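# Seat a blue 1x3 brick at the brick-1 spot

## Task

Take a blue brick that is three studs long and push it fully down onto the studs of the white plate, at the position the reference picture 'shape' marks as brick 1; at the end, neither hand may be in contact with any brick.

## Robot and tools

Robot: two arms, left_arm and right_arm. right_arm has a right hand, left_arm a mirrored left hand. Base positions in the scene frame: left_arm (+0.047, +0.327, +0.028) m, quat_wxyz (+1.000, 0, 0, -0.025); right_arm (+0.043, -0.261, +0.020) m, quat_wxyz (+1.000, 0, 0, -0.023). A camera stand sits behind the arms.

Frames. Scene frame: origin at table-top height, halfway between the nominal bases; +z up, +x out over the table, left_arm on the +y side. Fixed cameras and the table use this frame. Reported hand positions, orientations and velocities use each arm's own base frame. Motion offsets run along the axes of that arm's current Hand target.

Hand point. It rides with the palm, 0.05 m in front of it and 0.15 m out from the wrist mount along the fingers. Its +z runs along straight fingers and +y out of the palm. On the right hand +x points across the palm away from the thumb; on the left hand +x points toward the thumb. Straight fingertips end 0.06 to 0.07 m past the point along +z, with finger centre lines 0.06 m behind it along -y. A wrist bracket on the little-finger side reaches 0.10 m across and can strike things.

The 28-number row, all values in [-1, 1], both arms always included: left_arm dx, dy, dz, rx, ry, rz; left little, ring, middle, index, thumb_bend, thumb_turn, force_limit, speed; then the same 14 for right_arm. dx..rz are an offset (not a pose) from that arm's Hand target as it stood when the action or move began, along the target's own axes; 1.0 equals 0.6 m or 180 degrees, and rx, ry, rz form one rotation vector. Every row of one action counts from that same start, and a repeated offset moves further. Sending six zeros re-requests the current Hand target.

Hand numbers are absolute targets. Fingers and thumb_bend: +1 straight, -1 curled. thumb_turn: +1 beside the palm, -1 opposite the fingers. force_limit maps -1..+1 to about 0..10 N at the fingertip (0..15 N for the two thumb motors). speed rises linearly to full at +0.48; close at -0.94 or below for a soft grip. With the thumb turned in, the hand grasps items about 0.035 to 0.065 m thick. No number means 'unchanged': to keep a hand as is, resend the eight numbers of its last executed row; if it has none yet, send hand_measured plus hand_force_limit and hand_speed. To grip harder, raise force_limit and send a more-closed target than hand_measured; to loosen, send a more-open one.

Tools.
execute_actions(actions, cameras): actions is a list of actions; each action is up to 15 rows, one per 1/30 s step, the last row repeating if fewer. cameras lists names, ["all"], or []; with an empty actions list all cameras come back by default.
move(target, speed, blend, blocking, cameras): target is one row or up to 15 rows, every one an offset from the same starting Hand targets. Paths are straight; speed is in m/s (0.002 to 4.3, default 0.25; turning at twice that in rad/s), either one value or one per target; blend in metres rounds corners (0 means stop at each). blocking=false returns early while motion continues. Paths do not avoid obstacles and end together, capped at 10 s. The result adds a 'move:' line such as done, off_target, moving, held or fault, plus limits=paced (pose clipped) or limits=held (steps withheld).
wait(seconds 0 to 10). stop() brakes a running move. zoom_image(camera, region [x0, y0, x1, y1] in pixels, at most 504 by 504). show_instructions() shows the reference images. finished_scene(scene 1) ends the scene for good.

Cameras: cam_head_left, cam_head_right, cam_high, cam_left_wrist, cam_right_wrist, each 672x504.

Reading results: end_effector_position (m) and end_effector_quat_wxyz in the base frame; Hand target is the last commanded pose after clipping, and the next offsets start from it. hand_measured, hand_stopped_by (moving, target, force, stalled, fault) and hand_load_n follow the motor order above; load is positive when pushed open, and a dropped object shows as load near 0. Joint torques include gravity and have offsets; numbers 3 and 4 wrap at ±28 N m. 'within noise' means a still arm. MOTOR HOT appears near 85 °C; at 100 °C an OVER-TEMPERATURE FAULT drops that arm for 30 to 60 s or more.

Behaviour: the hand tracks loosely and commonly rests 1 to 3 cm (sometimes 5) below or short of its target without any contact; send the remaining gap as an offset. Orientation commands are clipped to 40 degrees from the current one each step. A small move may not start at all. An arm blocked by something keeps pushing until commanded back past its hand point.

Avoid: letting anything fall or leaving it off the table; fast contacts or targets far beyond a contact point; any hit or squeeze between the two arms, including one hand gripping the other's fingers; paths near an arm's own base; overloading fingers; holding loads or stretched poses long enough to overheat. Loose objects may get nudged now and then, so check before finishing.

Each tool is called after "Request:" in YAML: its name, and indented under it one key for each argument.

Reference images:

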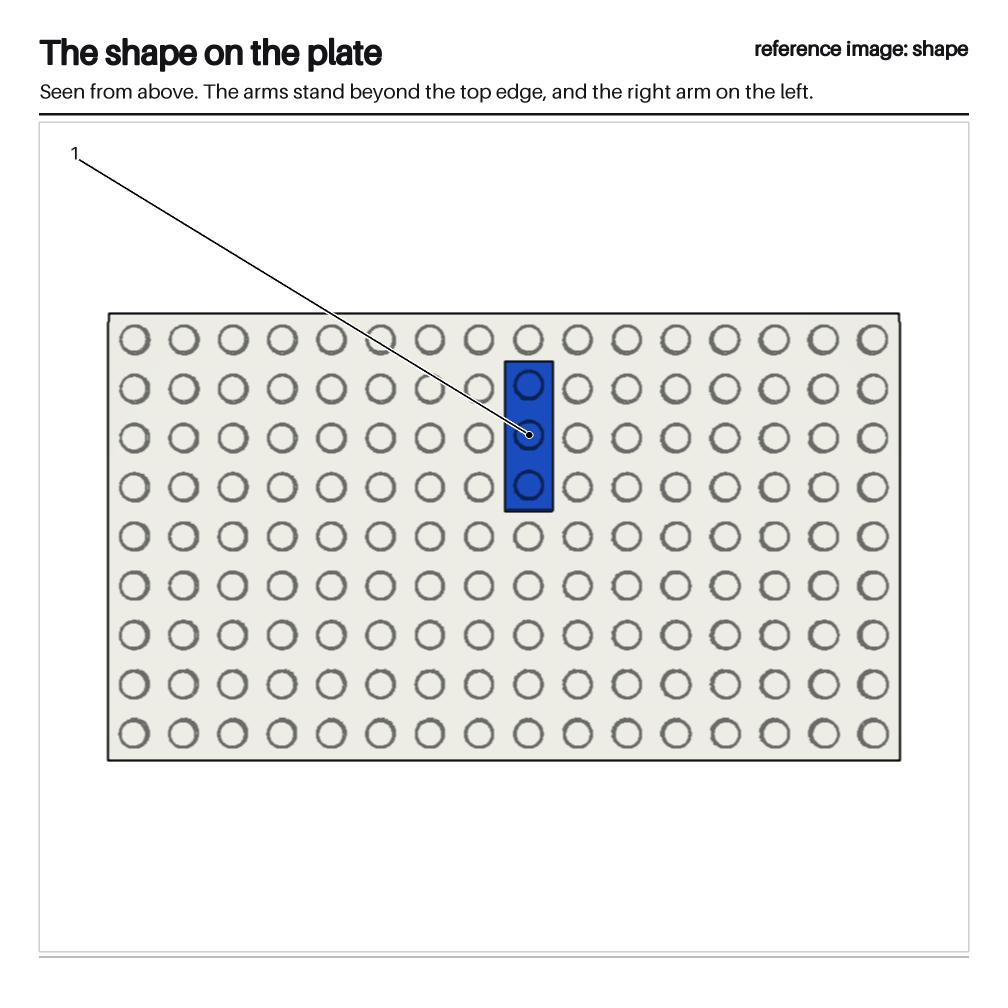

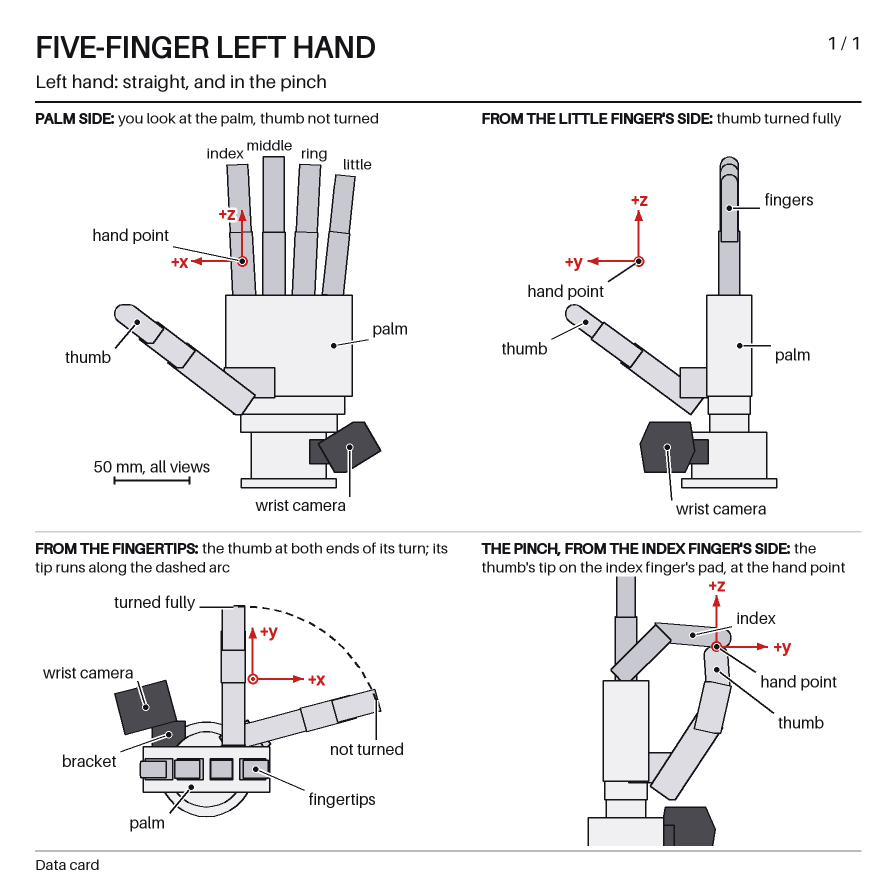

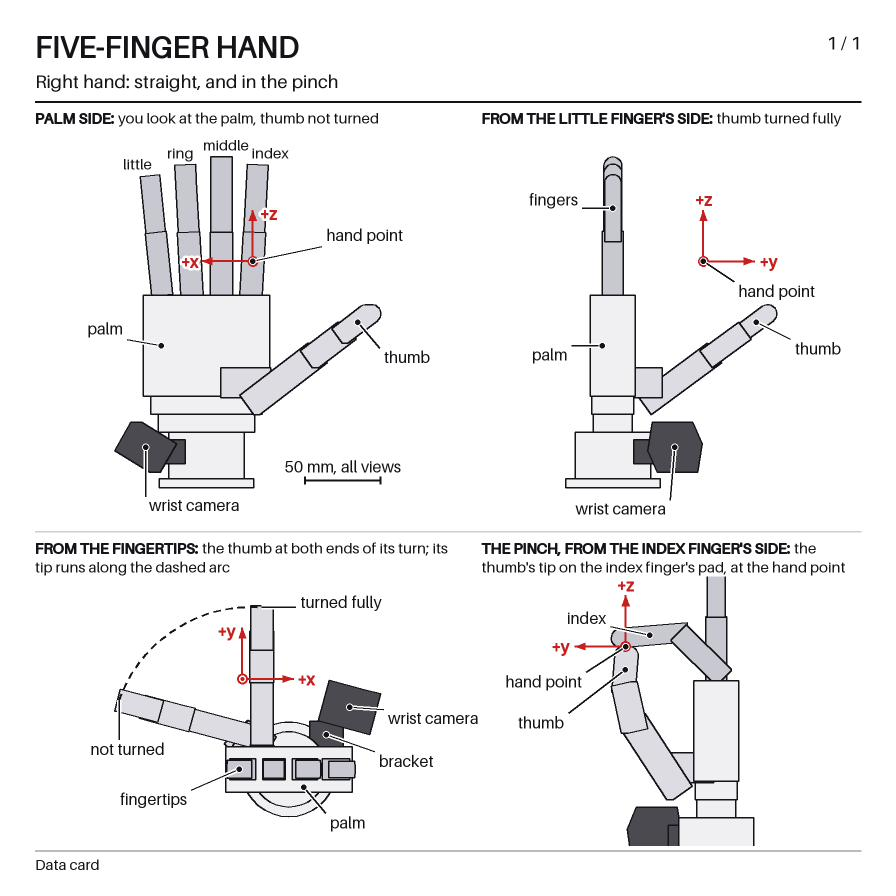

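## Session

Request:
execute_actions:
  actions: []

Scene clock: 0.00 s.
left_arm: end_effector_position=(+0.2415, +0.1694, +0.3007) hand_measured=(+1.000, +1.000, +1.000, +1.000, +1.000, +1.000) hand_load_n=(+0.0, +0.0, +0.0, +0.0, +0.0, +0.0) hand_stopped_by=(target, target, target, target, target, target) hand_force_limit=0.00 hand_speed=-0.80 end_effector_quat_wxyz=(+0.614, -0.313, +0.713, -0.125) | right_arm: end_effector_position=(+0.1356, +0.4382, +0.1755) hand_measured=(+1.000, +1.000, +1.000, +1.000, +1.000, +1.000) hand_load_n=(+0.0, +0.0, +0.0, +0.0, +0.0, +0.0) hand_stopped_by=(target, target, target, target, target, target) hand_force_limit=0.00 hand_speed=-0.80 end_effector_quat_wxyz=(-0.247, +0.879, +0.179, +0.365)
Joint positions: left_arm=[0.937 0.338 0.607 -0.554 0.705 1.143] | right_arm=[1.523 1.255 0.926 -0.472 0.554 -0.68]
Joint velocities: within noise
Joint torques (N m): no reading
Motor temperatures (°C): left_arm=[20 17 25 21 18 21] | right_arm=[28 22 24 19 22 18]
Heat: left arm: hottest elbow 25 °C; right arm: hottest waist 28 °C.
Hand target: left_arm +0.2416, +0.1696, +0.3139; +0.622, -0.306, +0.710, -0.121 | right_arm +0.1361, +0.4476, +0.1890; -0.261, +0.875, +0.174, +0.369

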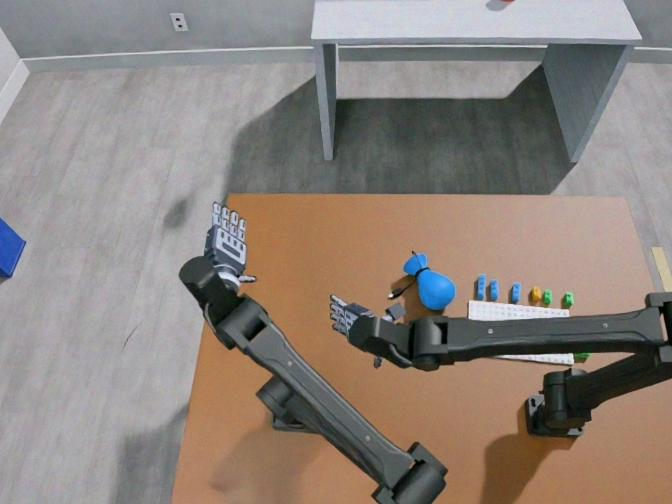

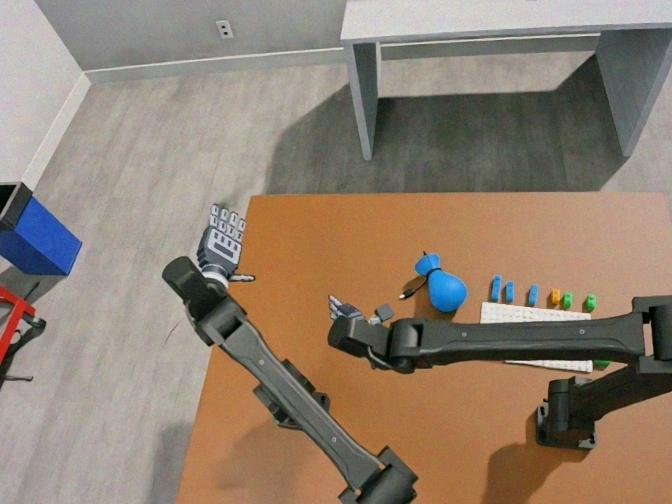

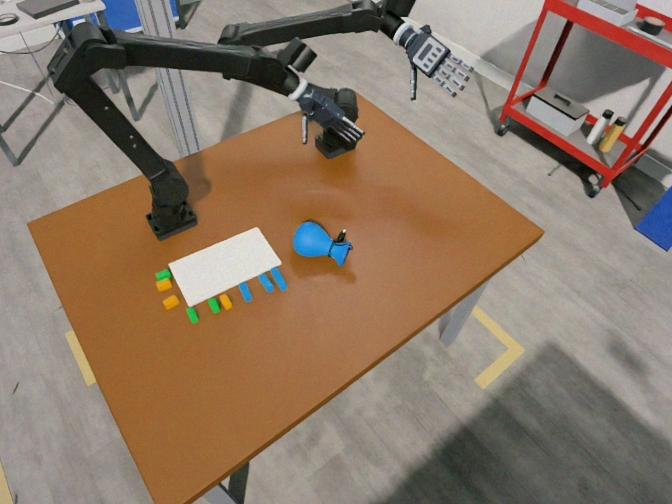

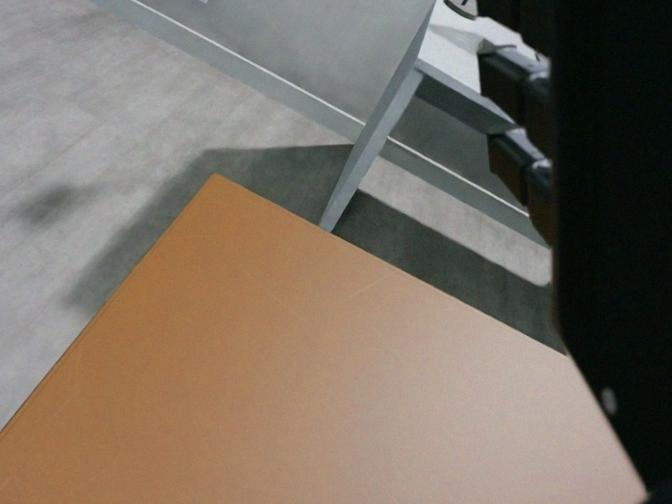

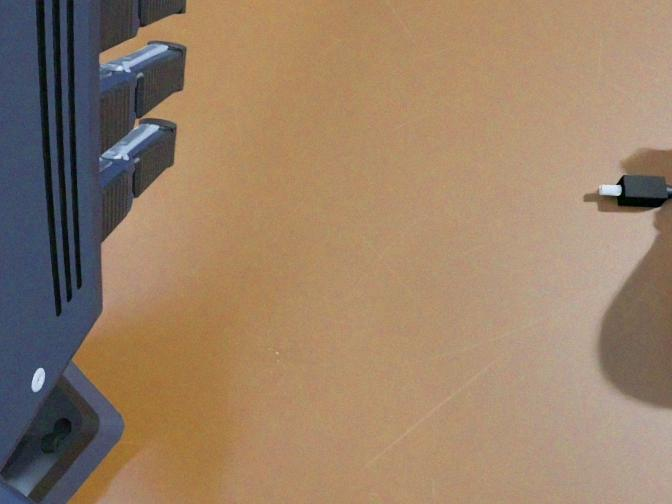

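Request:
zoom_image:
  camera: "cam_high"
  region: [140, 200, 380, 340]

Request:
zoom_image:
  camera: "cam_head_left"
  region: [380, 230, 600, 380]

Request:
zoom_image:
  camera: "cam_head_right"
  region: [390, 240, 620, 390]

Scaled by 2.100 from the camera's 672x504 image, which has a finer 960x720 frame.

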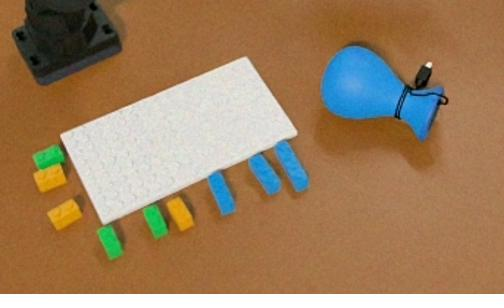

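Scaled by 2.291 from the camera's 672x504 image, which has a finer 960x720 frame.

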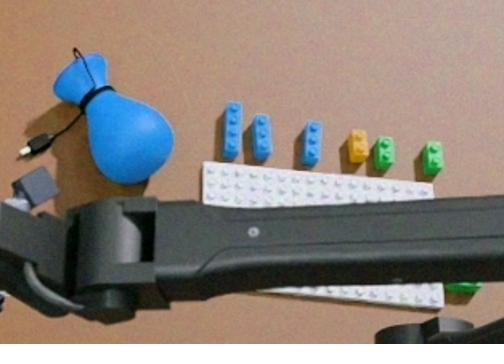

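Scaled by 2.191 from the camera's 672x504 image, which has a finer 960x720 frame.

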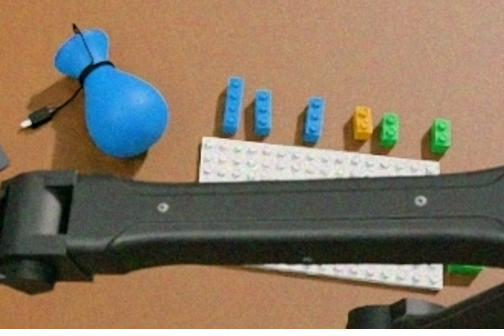

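Request:
move:
  target:
    - [-0.02,-0.02,0.0967,-0.013,0.013,-0.031,1,1,0.2,0.2,1,-1,0,-0.3,0.1608,-0.0717,-0.1292,0,0,0,1,1,1,1,1,1,0,-0.8]
    - [-0.0625,-0.0597,0.29,-0.0389,0.0393,-0.0933,1,1,0.2,0.2,1,-1,0,-0.3,0.3825,0.3088,-0.064,-0.135,0.0602,0.1085,1,1,1,1,1,1,0,-0.8]
    - [-0.0625,-0.0597,0.29,-0.0389,0.0393,-0.0933,1,1,0.2,0.2,1,-1,0,-0.3,0.454,0.7478,-0.2187,-0.2783,0.1241,0.2236,1,1,1,1,1,1,0,-0.8]
  speed: 0.3
  blend: 0.05
  cameras: ["cam_head_left","cam_high"]

Scene clock: 18.60 s.
left_arm: end_effector_position=(+0.4063, +0.1971, +0.3051) hand_measured=(+1.000, +1.000, +0.200, +0.200, +1.000, -1.000) hand_load_n=(+0.0, +0.0, +0.0, +0.0, +0.0, +0.0) hand_stopped_by=(target, target, target, target, target, target) hand_force_limit=0.00 hand_speed=-0.30 end_effector_quat_wxyz=(+0.520, -0.440, +0.710, -0.179) | right_arm: end_effector_position=(+0.4515, +0.0375, +0.2935) hand_measured=(+1.000, +1.000, +1.000, +1.000, +1.000, +1.000) hand_load_n=(+0.0, +0.0, +0.0, +0.0, +0.0, +0.0) hand_stopped_by=(target, target, target, target, target, target) hand_force_limit=0.00 hand_speed=-0.80 end_effector_quat_wxyz=(+0.007, +0.834, -0.342, +0.432)
Joint positions: left_arm=[0.523 0.934 0.928 -0.417 0.275 0.806] | right_arm=[0.338 1.202 1.205 -0.833 0.555 -0.674]
Joint torques (N m): left_arm=[2.49 -3.14 16.85 2.37 -0.01 -0.12] | right_arm=[1.26 -8.23 13.18 1.77 0.27 -0.03]
Motor temperatures (°C): left_arm=[19 17 30 21 18 21] | right_arm=[28 22 25 19 22 18]
Heat: left arm: hottest elbow 30 °C; right arm: hottest waist 28 °C.
Hand target: left_arm +0.4199, +0.2001, +0.3298; +0.533, -0.436, +0.701, -0.185 | right_arm +0.4678, +0.0406, +0.3199; -0.010, +0.822, -0.345, +0.452
Off the commanded pose: left_arm 0.028 m, 2 deg | right_arm 0.031 m, 3 deg.
move: off_target (left_arm, right_arm)
Images, in order (width x height): cam_head_left 672x504, cam_high 672x504.

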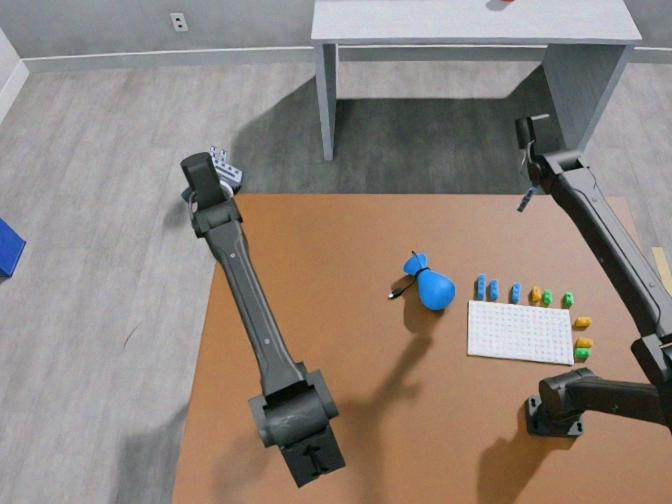

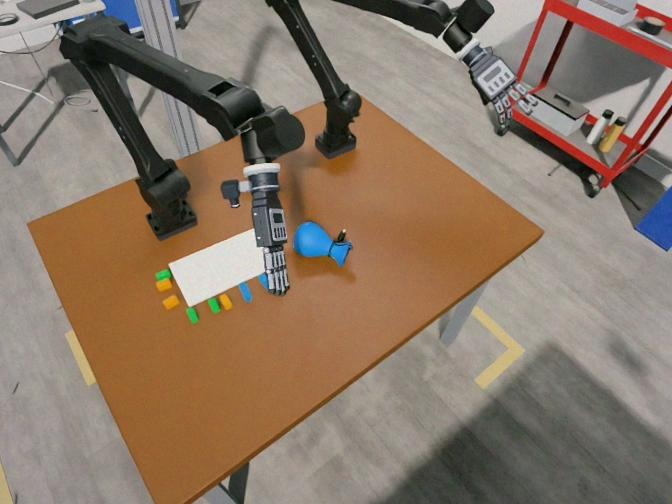

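Request:
move:
  target:
    - [0.1663,-0.1322,-0.0049,-0.0154,0.0157,-0.0374,1,1,0.2,0.2,1,-1,0,-0.3,0.2287,0.4058,0.0595,-0.1431,0.0638,0.1146,1,1,1,1,1,1,0,-0.8]
    - [0.3327,-0.2643,-0.0098,-0.0308,0.0314,-0.0748,1,1,0.2,0.2,1,-1,0,-0.3,0.3542,0.9132,-0.0098,-0.2863,0.1277,0.2292,1,1,1,1,1,1,0,-0.8]
    - [0.7032,-0.4235,-0.153,-0.0578,0.059,-0.1402,1,1,0.2,0.2,1,-1,0,-0.3,0.3542,0.9132,-0.0098,-0.2863,0.1277,0.2292,1,1,1,1,1,1,0,-0.8]
  speed: 0.3
  blend: 0.05
  cameras: ["all"]

Scene clock: 24.40 s.
left_arm: end_effector_position=(+0.4093, -0.2893, +0.2865) hand_measured=(+1.000, +1.000, +0.200, +0.200, +1.000, -1.000) hand_load_n=(+0.0, +0.0, +0.0, +0.0, +0.0, +0.0) hand_stopped_by=(target, target, target, target, target, target) hand_force_limit=0.00 hand_speed=-0.30 end_effector_quat_wxyz=(+0.374, -0.599, +0.658, -0.262) | right_arm: end_effector_position=(+0.2233, -0.4813, +0.2751) hand_measured=(+1.000, +1.000, +1.000, +1.000, +1.000, +1.000) hand_load_n=(+0.0, +0.0, +0.0, +0.0, +0.0, +0.0) hand_stopped_by=(target, target, target, target, target, target) hand_force_limit=0.00 hand_speed=-0.80 end_effector_quat_wxyz=(-0.253, -0.488, +0.758, -0.351)
Joint positions: left_arm=[-0.783 1.277 1.268 -0.853 -0.695 -0.422] | right_arm=[-0.924 1.397 1.331 -0.742 0.525 -0.713]
Joint torques (N m): left_arm=[3.19 -8.82 16.08 1.26 -0.58 -0.18] | right_arm=[1.03 -10.99 13.15 1.8 0.27 0.01]
Heat: left arm: hottest elbow 31 °C; right arm: hottest waist 27 °C.
Hand target: left_arm +0.4200, -0.3000, +0.3000; +0.372, -0.605, +0.649, -0.272 | right_arm +0.2317, -0.4973, +0.2998; -0.252, -0.476, +0.754, -0.376
Off the commanded pose: left_arm 0.020 m, 2 deg | right_arm 0.031 m, 3 deg.
move: off_target (left_arm, right_arm)

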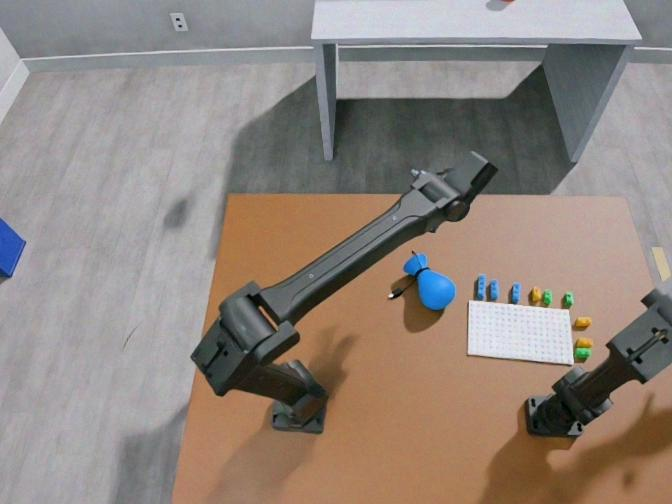

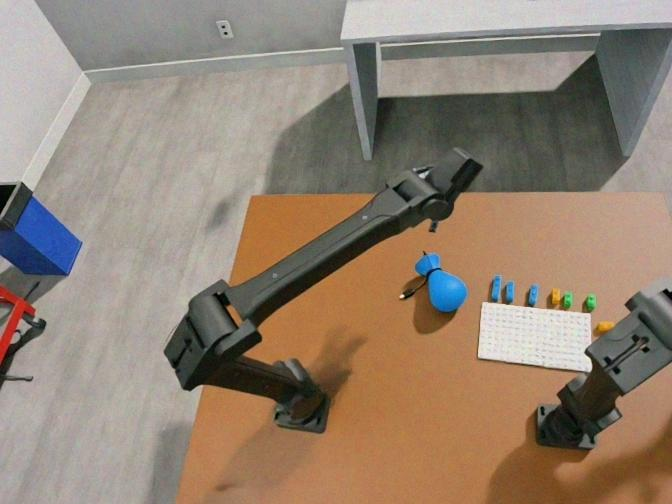

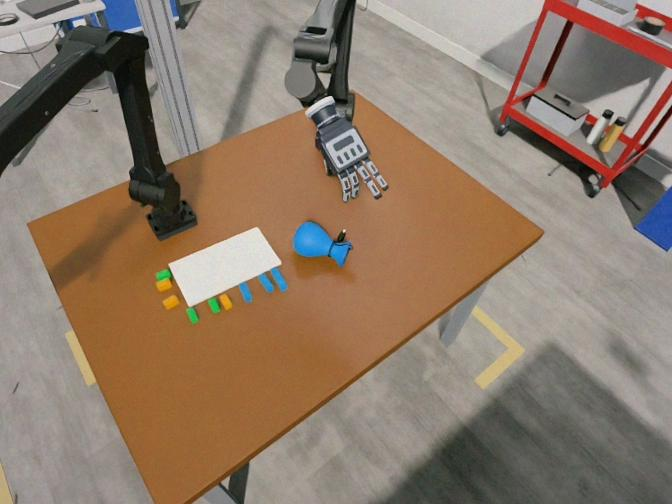

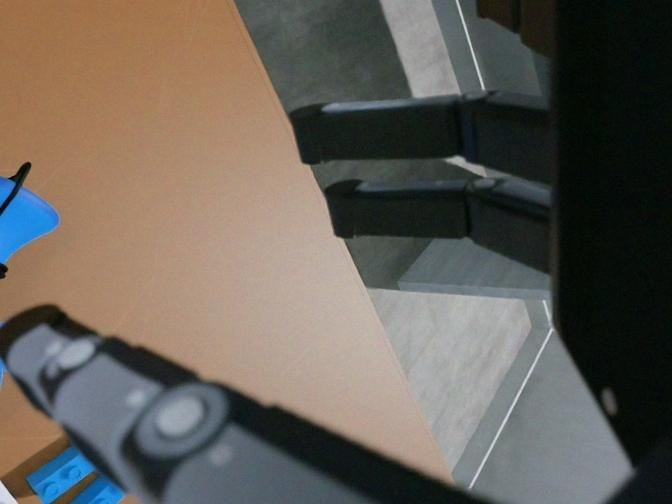

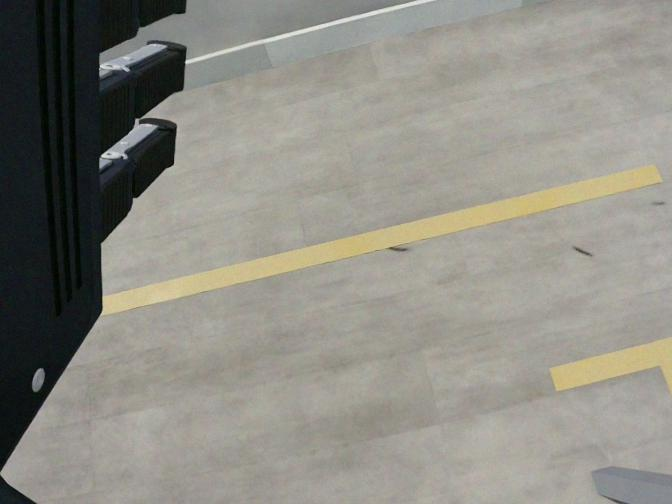

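Request:
zoom_image:
  camera: "cam_head_left"
  region: [450, 260, 610, 380]

Request:
zoom_image:
  camera: "cam_head_right"
  region: [460, 260, 620, 380]

Request:
zoom_image:
  camera: "cam_high"
  region: [130, 210, 310, 345]

Scaled by 3.150 from the camera's 672x504 image, which has a finer 960x720 frame.

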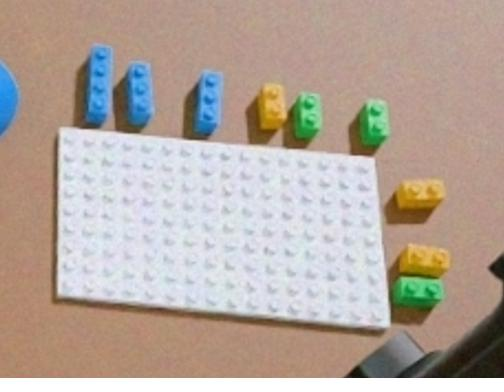

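Scaled by 3.150 from the camera's 672x504 image, which has a finer 960x720 frame.

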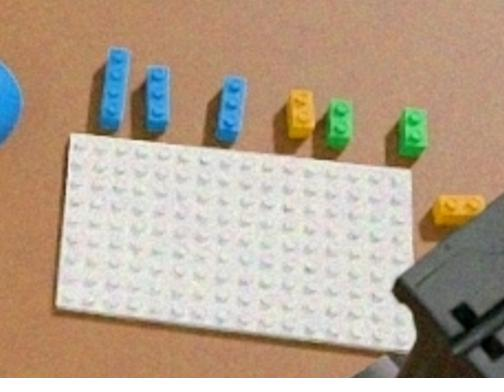

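Scaled by 2.800 from the camera's 672x504 image, which has a finer 960x720 frame.

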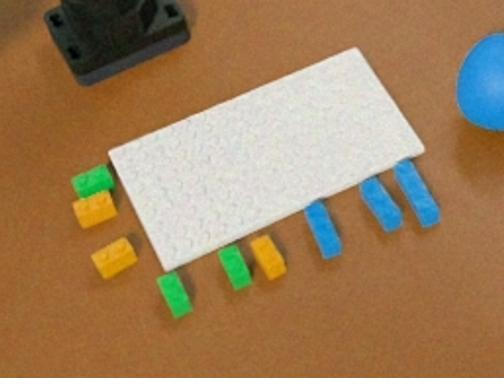

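Request:
zoom_image:
  camera: "cam_head_left"
  region: [464, 268, 544, 328]

Request:
zoom_image:
  camera: "cam_high"
  region: [220, 250, 300, 310]

Request:
zoom_image:
  camera: "cam_head_right"
  region: [474, 268, 554, 328]

Scaled by 6.300 from the camera's 672x504 image, which has a finer 960x720 frame.

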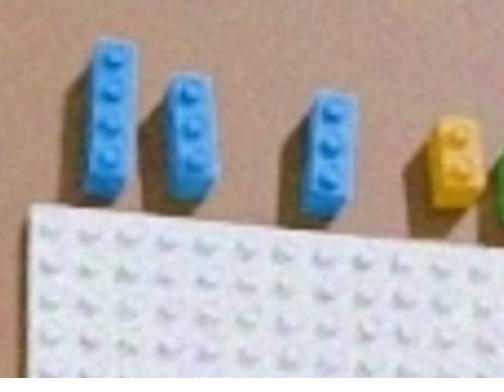

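Scaled by 6.300 from the camera's 672x504 image, which has a finer 960x720 frame.

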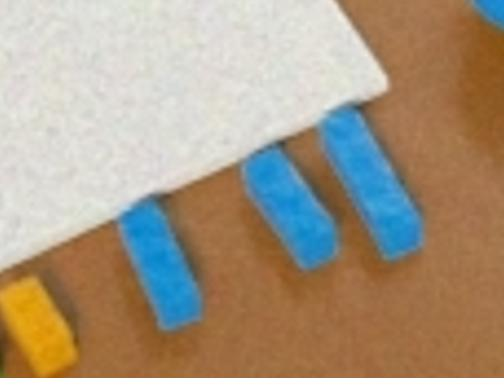

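Scaled by 6.300 from the camera's 672x504 image, which has a finer 960x720 frame.

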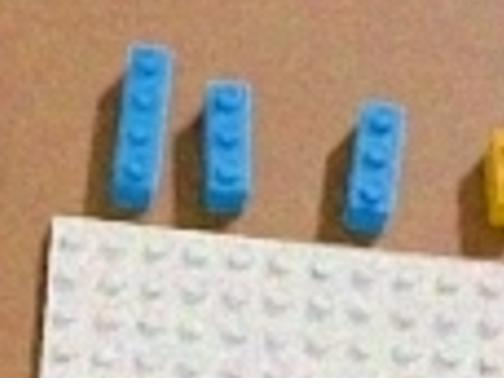

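Request:
move:
  target:
    - [0.3542,0.1375,0.0025,-0.0107,0.0541,-0.0046,1,1,0.2,0.2,1,-1,0,-0.3,0,0,0,0,0,0,1,1,1,1,1,1,0,-0.8]
    - [0.4478,0.2933,0.0783,-0.0143,0.0722,-0.0062,1,1,0.2,0.2,1,-1,0,-0.3,0,0,0,0,0,0,1,1,1,1,1,1,0,-0.8]
  speed: 0.25
  blend: 0.04
  cameras: ["cam_head_left","cam_head_right","cam_high","cam_left_wrist"]

Scene clock: 31.17 s.
left_arm: end_effector_position=(+0.3605, -0.5346, +0.1049) hand_measured=(+1.000, +1.000, +0.200, +0.200, +1.000, -1.000) hand_load_n=(+0.0, +0.0, +0.0, +0.5, +0.0, +0.0) hand_stopped_by=(target, target, target, target, target, target) hand_force_limit=0.00 hand_speed=-0.30 end_effector_quat_wxyz=(+0.283, -0.582, +0.686, -0.331) | right_arm: end_effector_position=(+0.2233, -0.4813, +0.2751) hand_measured=(+1.000, +1.000, +1.000, +1.000, +1.000, +1.000) hand_load_n=(+0.0, +0.0, +0.0, +0.0, +0.0, +0.0) hand_stopped_by=(target, target, target, target, target, target) hand_force_limit=0.00 hand_speed=-0.80 end_effector_quat_wxyz=(-0.253, -0.488, +0.758, -0.351)
Joint positions: left_arm=[-1.092 1.749 1.318 -0.493 -0.682 -0.691] | right_arm=[-0.924 1.397 1.331 -0.742 0.525 -0.713]
Joint torques (N m): left_arm=[1.96 -15.44 10.15 1.99 -0.39 -0.16] | right_arm=[1.08 -10.87 13.18 1.77 0.26 -0.01]
Heat: left arm: hottest elbow 32 °C; right arm: hottest waist 27 °C.
Hand target: left_arm +0.3584, -0.5400, +0.0903; +0.280, -0.585, +0.687, -0.328 | right_arm +0.2317, -0.4973, +0.2998; -0.252, -0.476, +0.754, -0.376
Off the commanded pose: left_arm 0.016 m, 1 deg | right_arm 0.031 m, 3 deg.
move: off_target (left_arm, right_arm)
Images, in order (width x height): cam_head_left 672x504, cam_head_right 672x504, cam_high 672x504, cam_left_wrist 672x504.

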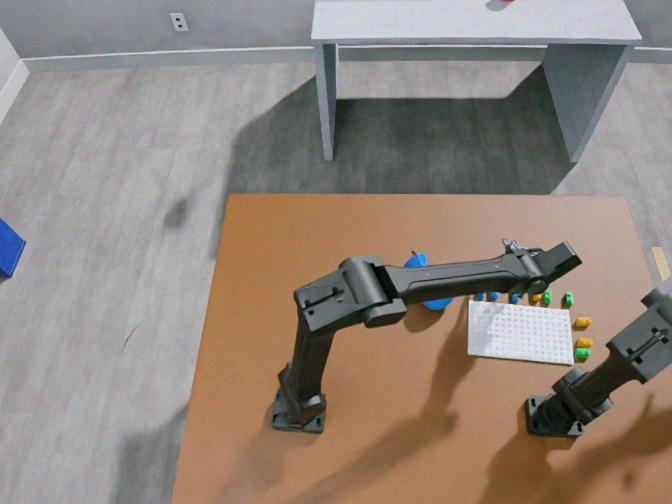

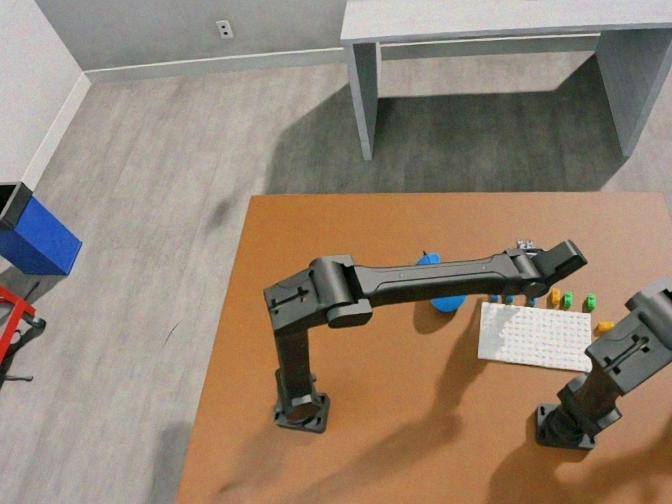

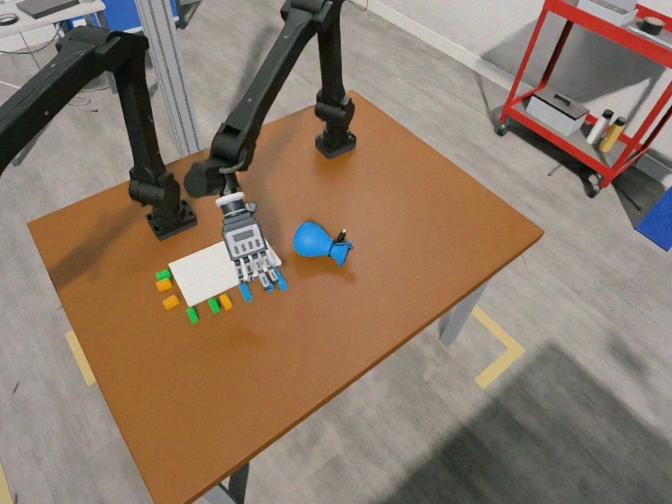

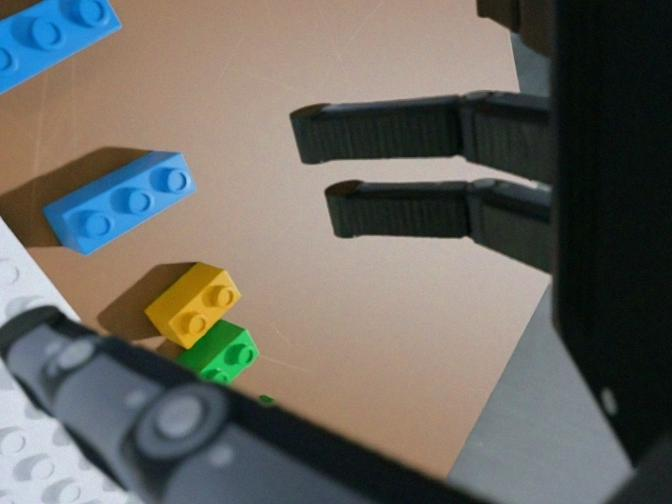

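Request:
move:
  target: [0.0165,0.0043,0.0743,0,0,0,1,1,0.2,0.2,1,-1,0,-0.3,0,0,0,0,0,0,1,1,1,1,1,1,0,-0.8]
  speed: 0.1
  cameras: ["cam_left_wrist","cam_high","cam_head_right"]

Scene clock: 35.90 s.
left_arm: end_effector_position=(+0.3789, -0.5400, +0.0570) hand_measured=(+1.000, +1.000, +0.200, +0.200, +1.000, -1.000) hand_load_n=(+0.0, +0.0, +0.0, +0.0, +0.0, +0.0) hand_stopped_by=(target, target, target, target, target, target) hand_force_limit=0.00 hand_speed=-0.30 end_effector_quat_wxyz=(+0.281, -0.588, +0.688, -0.319) | right_arm: end_effector_position=(+0.2233, -0.4813, +0.2751) hand_measured=(+1.000, +1.000, +1.000, +1.000, +1.000, +1.000) hand_load_n=(+0.0, -0.5, +0.0, +0.0, +0.0, +0.0) hand_stopped_by=(target, target, target, target, target, target) hand_force_limit=0.00 hand_speed=-0.80 end_effector_quat_wxyz=(-0.253, -0.488, +0.758, -0.351)
Joint positions: left_arm=[-1.065 1.845 1.327 -0.424 -0.661 -0.687] | right_arm=[-0.924 1.397 1.331 -0.742 0.525 -0.713]
Joint torques (N m): left_arm=[1.49 -17.03 13.59 1.7 -0.37 0.13] | right_arm=[0.91 -10.81 13.15 1.76 0.27 0]
Heat: left arm: hottest elbow 32 °C; right arm: hottest elbow 28 °C.
Hand target: left_arm +0.3895, -0.5551, +0.0604; +0.280, -0.585, +0.687, -0.328 | right_arm +0.2317, -0.4973, +0.2998; -0.252, -0.476, +0.754, -0.376
Off the commanded pose: left_arm 0.019 m, 1 deg | right_arm 0.031 m, 3 deg.
move: off_target (left_arm, right_arm)
Images, in order (width x height): cam_head_right 672x504, cam_high 672x504, cam_left_wrist 672x504.

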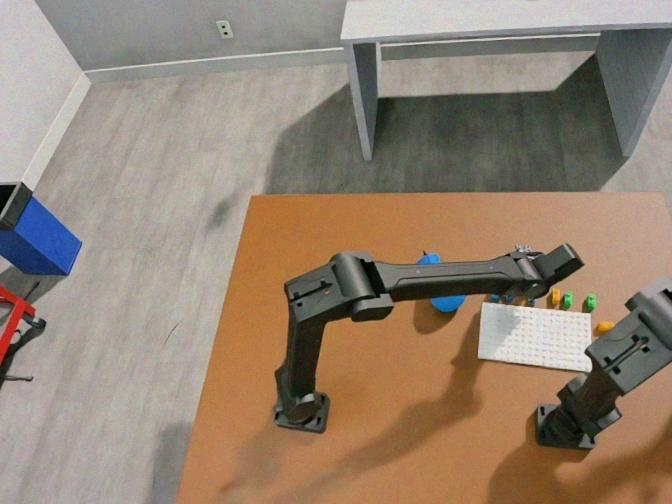

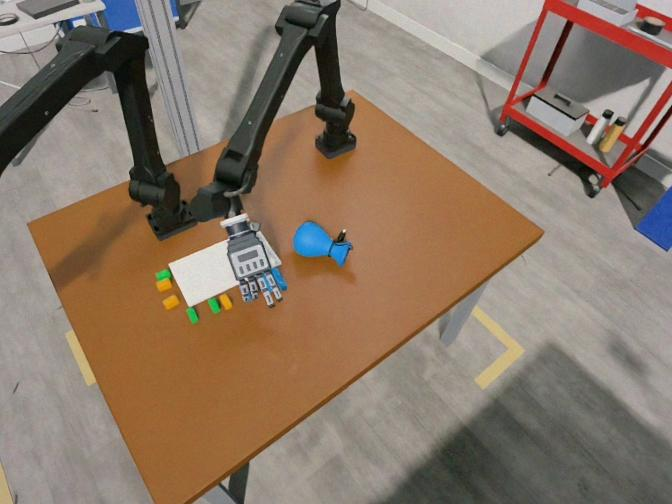

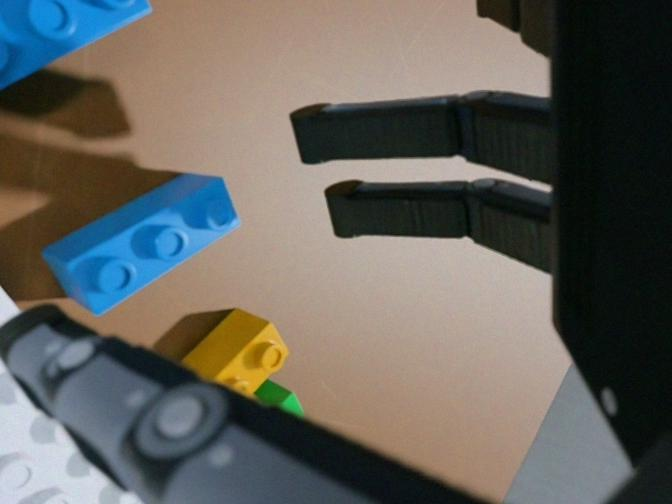

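Request:
zoom_image:
  camera: "cam_high"
  region: [180, 200, 310, 320]

Request:
zoom_image:
  camera: "cam_head_right"
  region: [470, 220, 590, 320]

Scaled by 3.877 from the camera's 672x504 image, which has a finer 960x720 frame.

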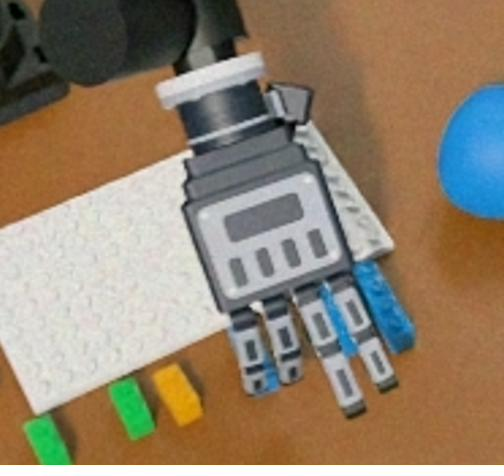

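Scaled by 4.200 from the camera's 672x504 image, which has a finer 960x720 frame.

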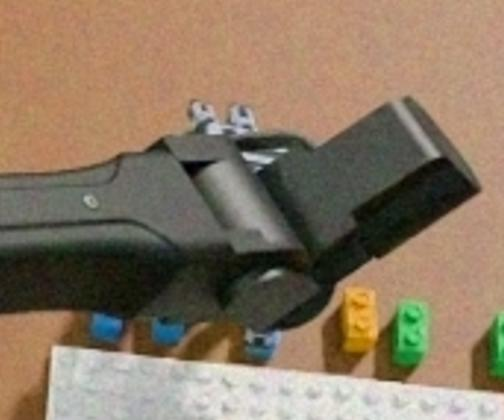

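Request:
zoom_image:
  camera: "cam_left_wrist"
  region: [0, 60, 360, 420]

Scaled by 1.400 from the camera's 672x504 image, which has a finer 960x720 frame.

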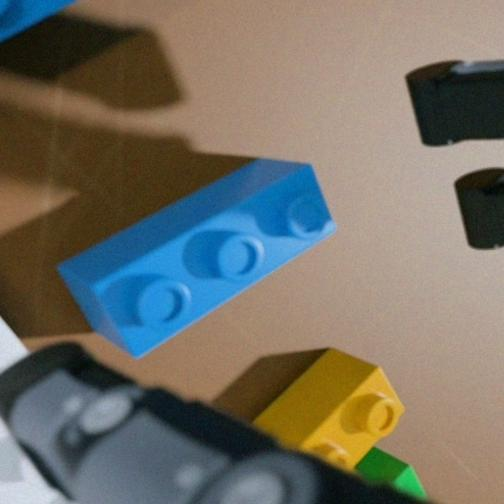

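Request:
move:
  target: [0,0.0193,0.0027,0,0,0,1,1,0.2,0.2,1,-1,0,-0.3,0,0,0,0,0,0,1,1,1,1,1,1,0,-0.8]
  speed: 0.05
  cameras: ["cam_left_wrist","cam_high"]

Scene clock: 41.73 s.
left_arm: end_effector_position=(+0.3812, -0.5440, +0.0598) hand_measured=(+1.000, +1.000, +0.200, +0.200, +1.000, -1.000) hand_load_n=(+0.0, +0.0, +0.0, +0.0, +0.0, +0.0) hand_stopped_by=(target, target, target, target, target, target) hand_force_limit=0.00 hand_speed=-0.30 end_effector_quat_wxyz=(+0.279, -0.589, +0.684, -0.328) | right_arm: end_effector_position=(+0.2233, -0.4813, +0.2751) hand_measured=(+1.000, +1.000, +1.000, +1.000, +1.000, +1.000) hand_load_n=(+0.0, +0.0, +0.0, +0.0, +0.0, +0.0) hand_stopped_by=(target, target, target, target, target, target) hand_force_limit=0.00 hand_speed=-0.80 end_effector_quat_wxyz=(-0.253, -0.488, +0.758, -0.351)
Joint positions: left_arm=[-1.065 1.845 1.327 -0.403 -0.662 -0.687] | right_arm=[-0.924 1.397 1.331 -0.742 0.525 -0.713]
Joint torques (N m): left_arm=[1.67 -15.79 11.9 1.94 -0.56 0.11] | right_arm=[0.97 -10.93 13.15 1.74 0.26 -0.01]
Heat: left arm: hottest elbow 32 °C; right arm: hottest elbow 29 °C.
Hand target: left_arm +0.3836, -0.5541, +0.0504; +0.280, -0.585, +0.687, -0.328 | right_arm +0.2317, -0.4973, +0.2998; -0.252, -0.476, +0.754, -0.376
Off the commanded pose: left_arm 0.014 m, 1 deg | right_arm 0.031 m, 3 deg.
move: off_target (left_arm, right_arm)
Images, in order (width x height): cam_high 672x504, cam_left_wrist 672x504.

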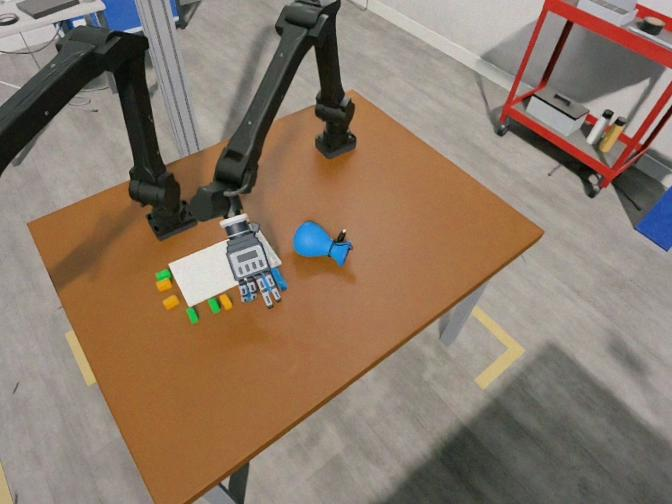

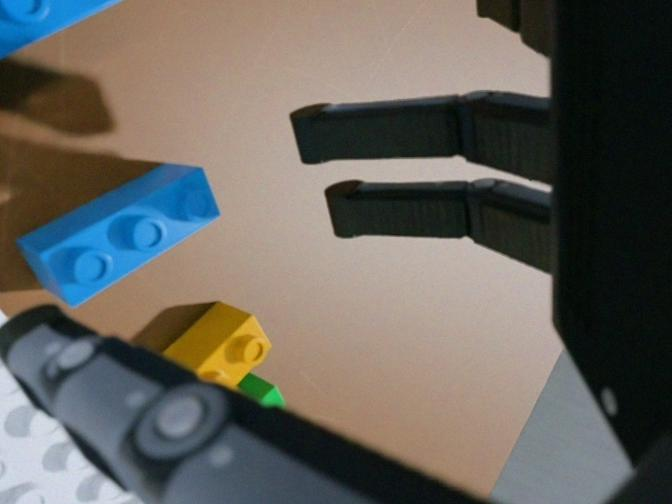

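Request:
zoom_image:
  camera: "cam_left_wrist"
  region: [0, 140, 280, 350]

Request:
zoom_image:
  camera: "cam_left_wrist"
  region: [0, 340, 200, 504]

Request:
zoom_image:
  camera: "cam_left_wrist"
  region: [270, 60, 560, 280]

Scaled by 1.800 from the camera's 672x504 image, which has a finer 960x720 frame.

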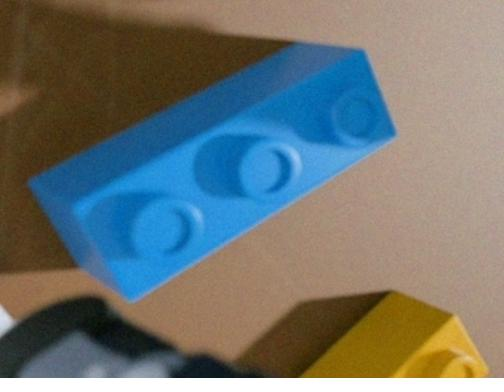

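Scaled by 2.520 from the camera's 672x504 image, which has a finer 960x720 frame.

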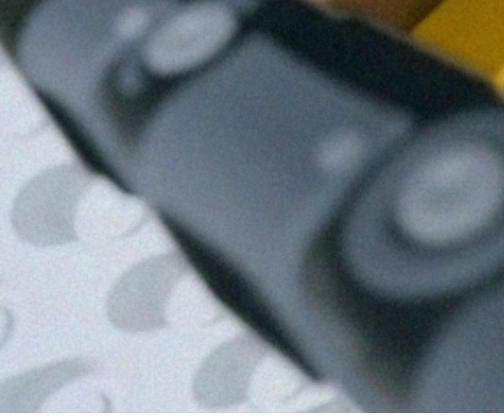

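Scaled by 1.738 from the camera's 672x504 image, which has a finer 960x720 frame.

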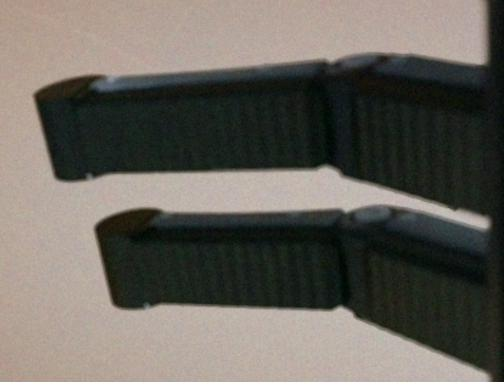

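Request:
zoom_image:
  camera: "cam_high"
  region: [220, 230, 310, 320]

Request:
zoom_image:
  camera: "cam_left_wrist"
  region: [0, 0, 300, 200]

Scaled by 5.600 from the camera's 672x504 image, which has a finer 960x720 frame.

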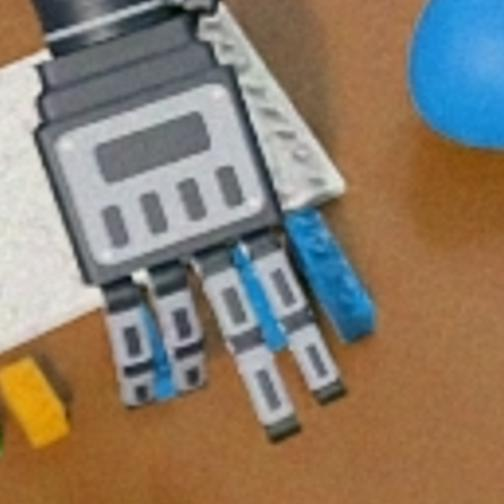

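Scaled by 1.680 from the camera's 672x504 image, which has a finer 960x720 frame.

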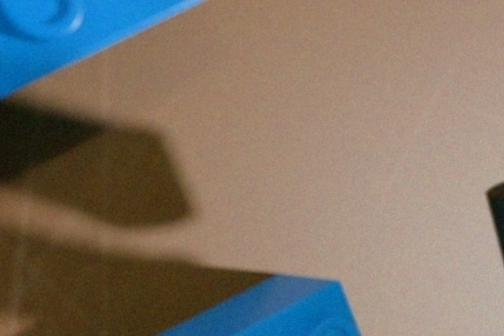

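Request:
move:
  target: [-0.0375,0.0133,-0.0287,0,0,0,1,1,0.2,0.2,1,-1,0,-0.3,0,0,0,0,0,0,1,1,1,1,1,1,0,-0.8]
  speed: 0.06
  cameras: ["cam_left_wrist","cam_high"]

Scene clock: 48.07 s.
left_arm: end_effector_position=(+0.3723, -0.5276, +0.0513) hand_measured=(+1.000, +1.000, +0.200, +0.200, +1.000, -1.000) hand_load_n=(+0.0, +0.0, +0.0, +0.0, +0.0, +0.0) hand_stopped_by=(target, target, target, target, target, target) hand_force_limit=0.00 hand_speed=-0.30 end_effector_quat_wxyz=(+0.281, -0.589, +0.686, -0.323) | right_arm: end_effector_position=(+0.2233, -0.4813, +0.2751) hand_measured=(+1.000, +1.000, +1.000, +1.000, +1.000, +1.000) hand_load_n=(+0.0, +0.0, +0.0, +0.0, +0.0, +0.0) hand_stopped_by=(target, target, target, target, target, target) hand_force_limit=0.00 hand_speed=-0.80 end_effector_quat_wxyz=(-0.253, -0.488, +0.758, -0.351)
Joint positions: left_arm=[-1.065 1.819 1.267 -0.382 -0.662 -0.687] | right_arm=[-0.924 1.397 1.331 -0.742 0.525 -0.713]
Joint torques (N m): left_arm=[1.14 -19.31 8.64 1.95 -0.61 0.11] | right_arm=[0.91 -10.93 13.19 1.77 0.26 0]
Heat: left arm: hottest elbow 32 °C; right arm: hottest elbow 29 °C.
Hand target: left_arm +0.3690, -0.5290, +0.0550; +0.280, -0.585, +0.687, -0.328 | right_arm +0.2317, -0.4973, +0.2998; -0.252, -0.476, +0.754, -0.376
Off the commanded pose: left_arm 0.005 m, 1 deg | right_arm 0.031 m, 3 deg.
move: off_target (right_arm)
Images, in order (width x height): cam_high 672x504, cam_left_wrist 672x504.

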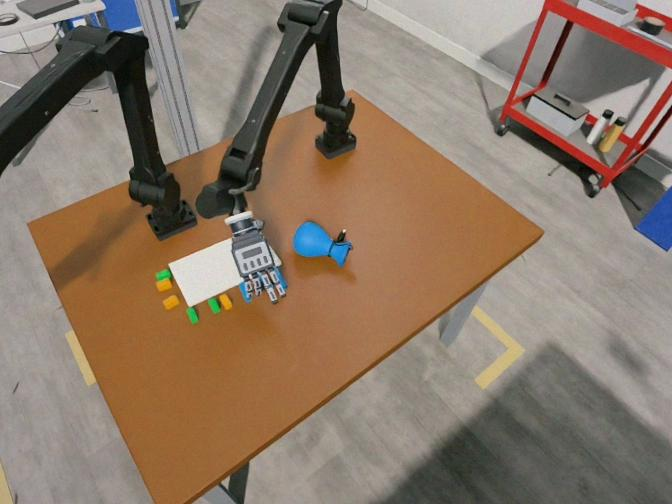

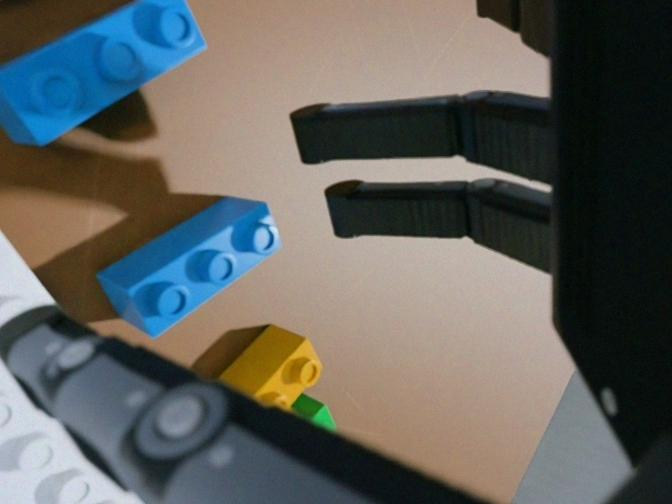

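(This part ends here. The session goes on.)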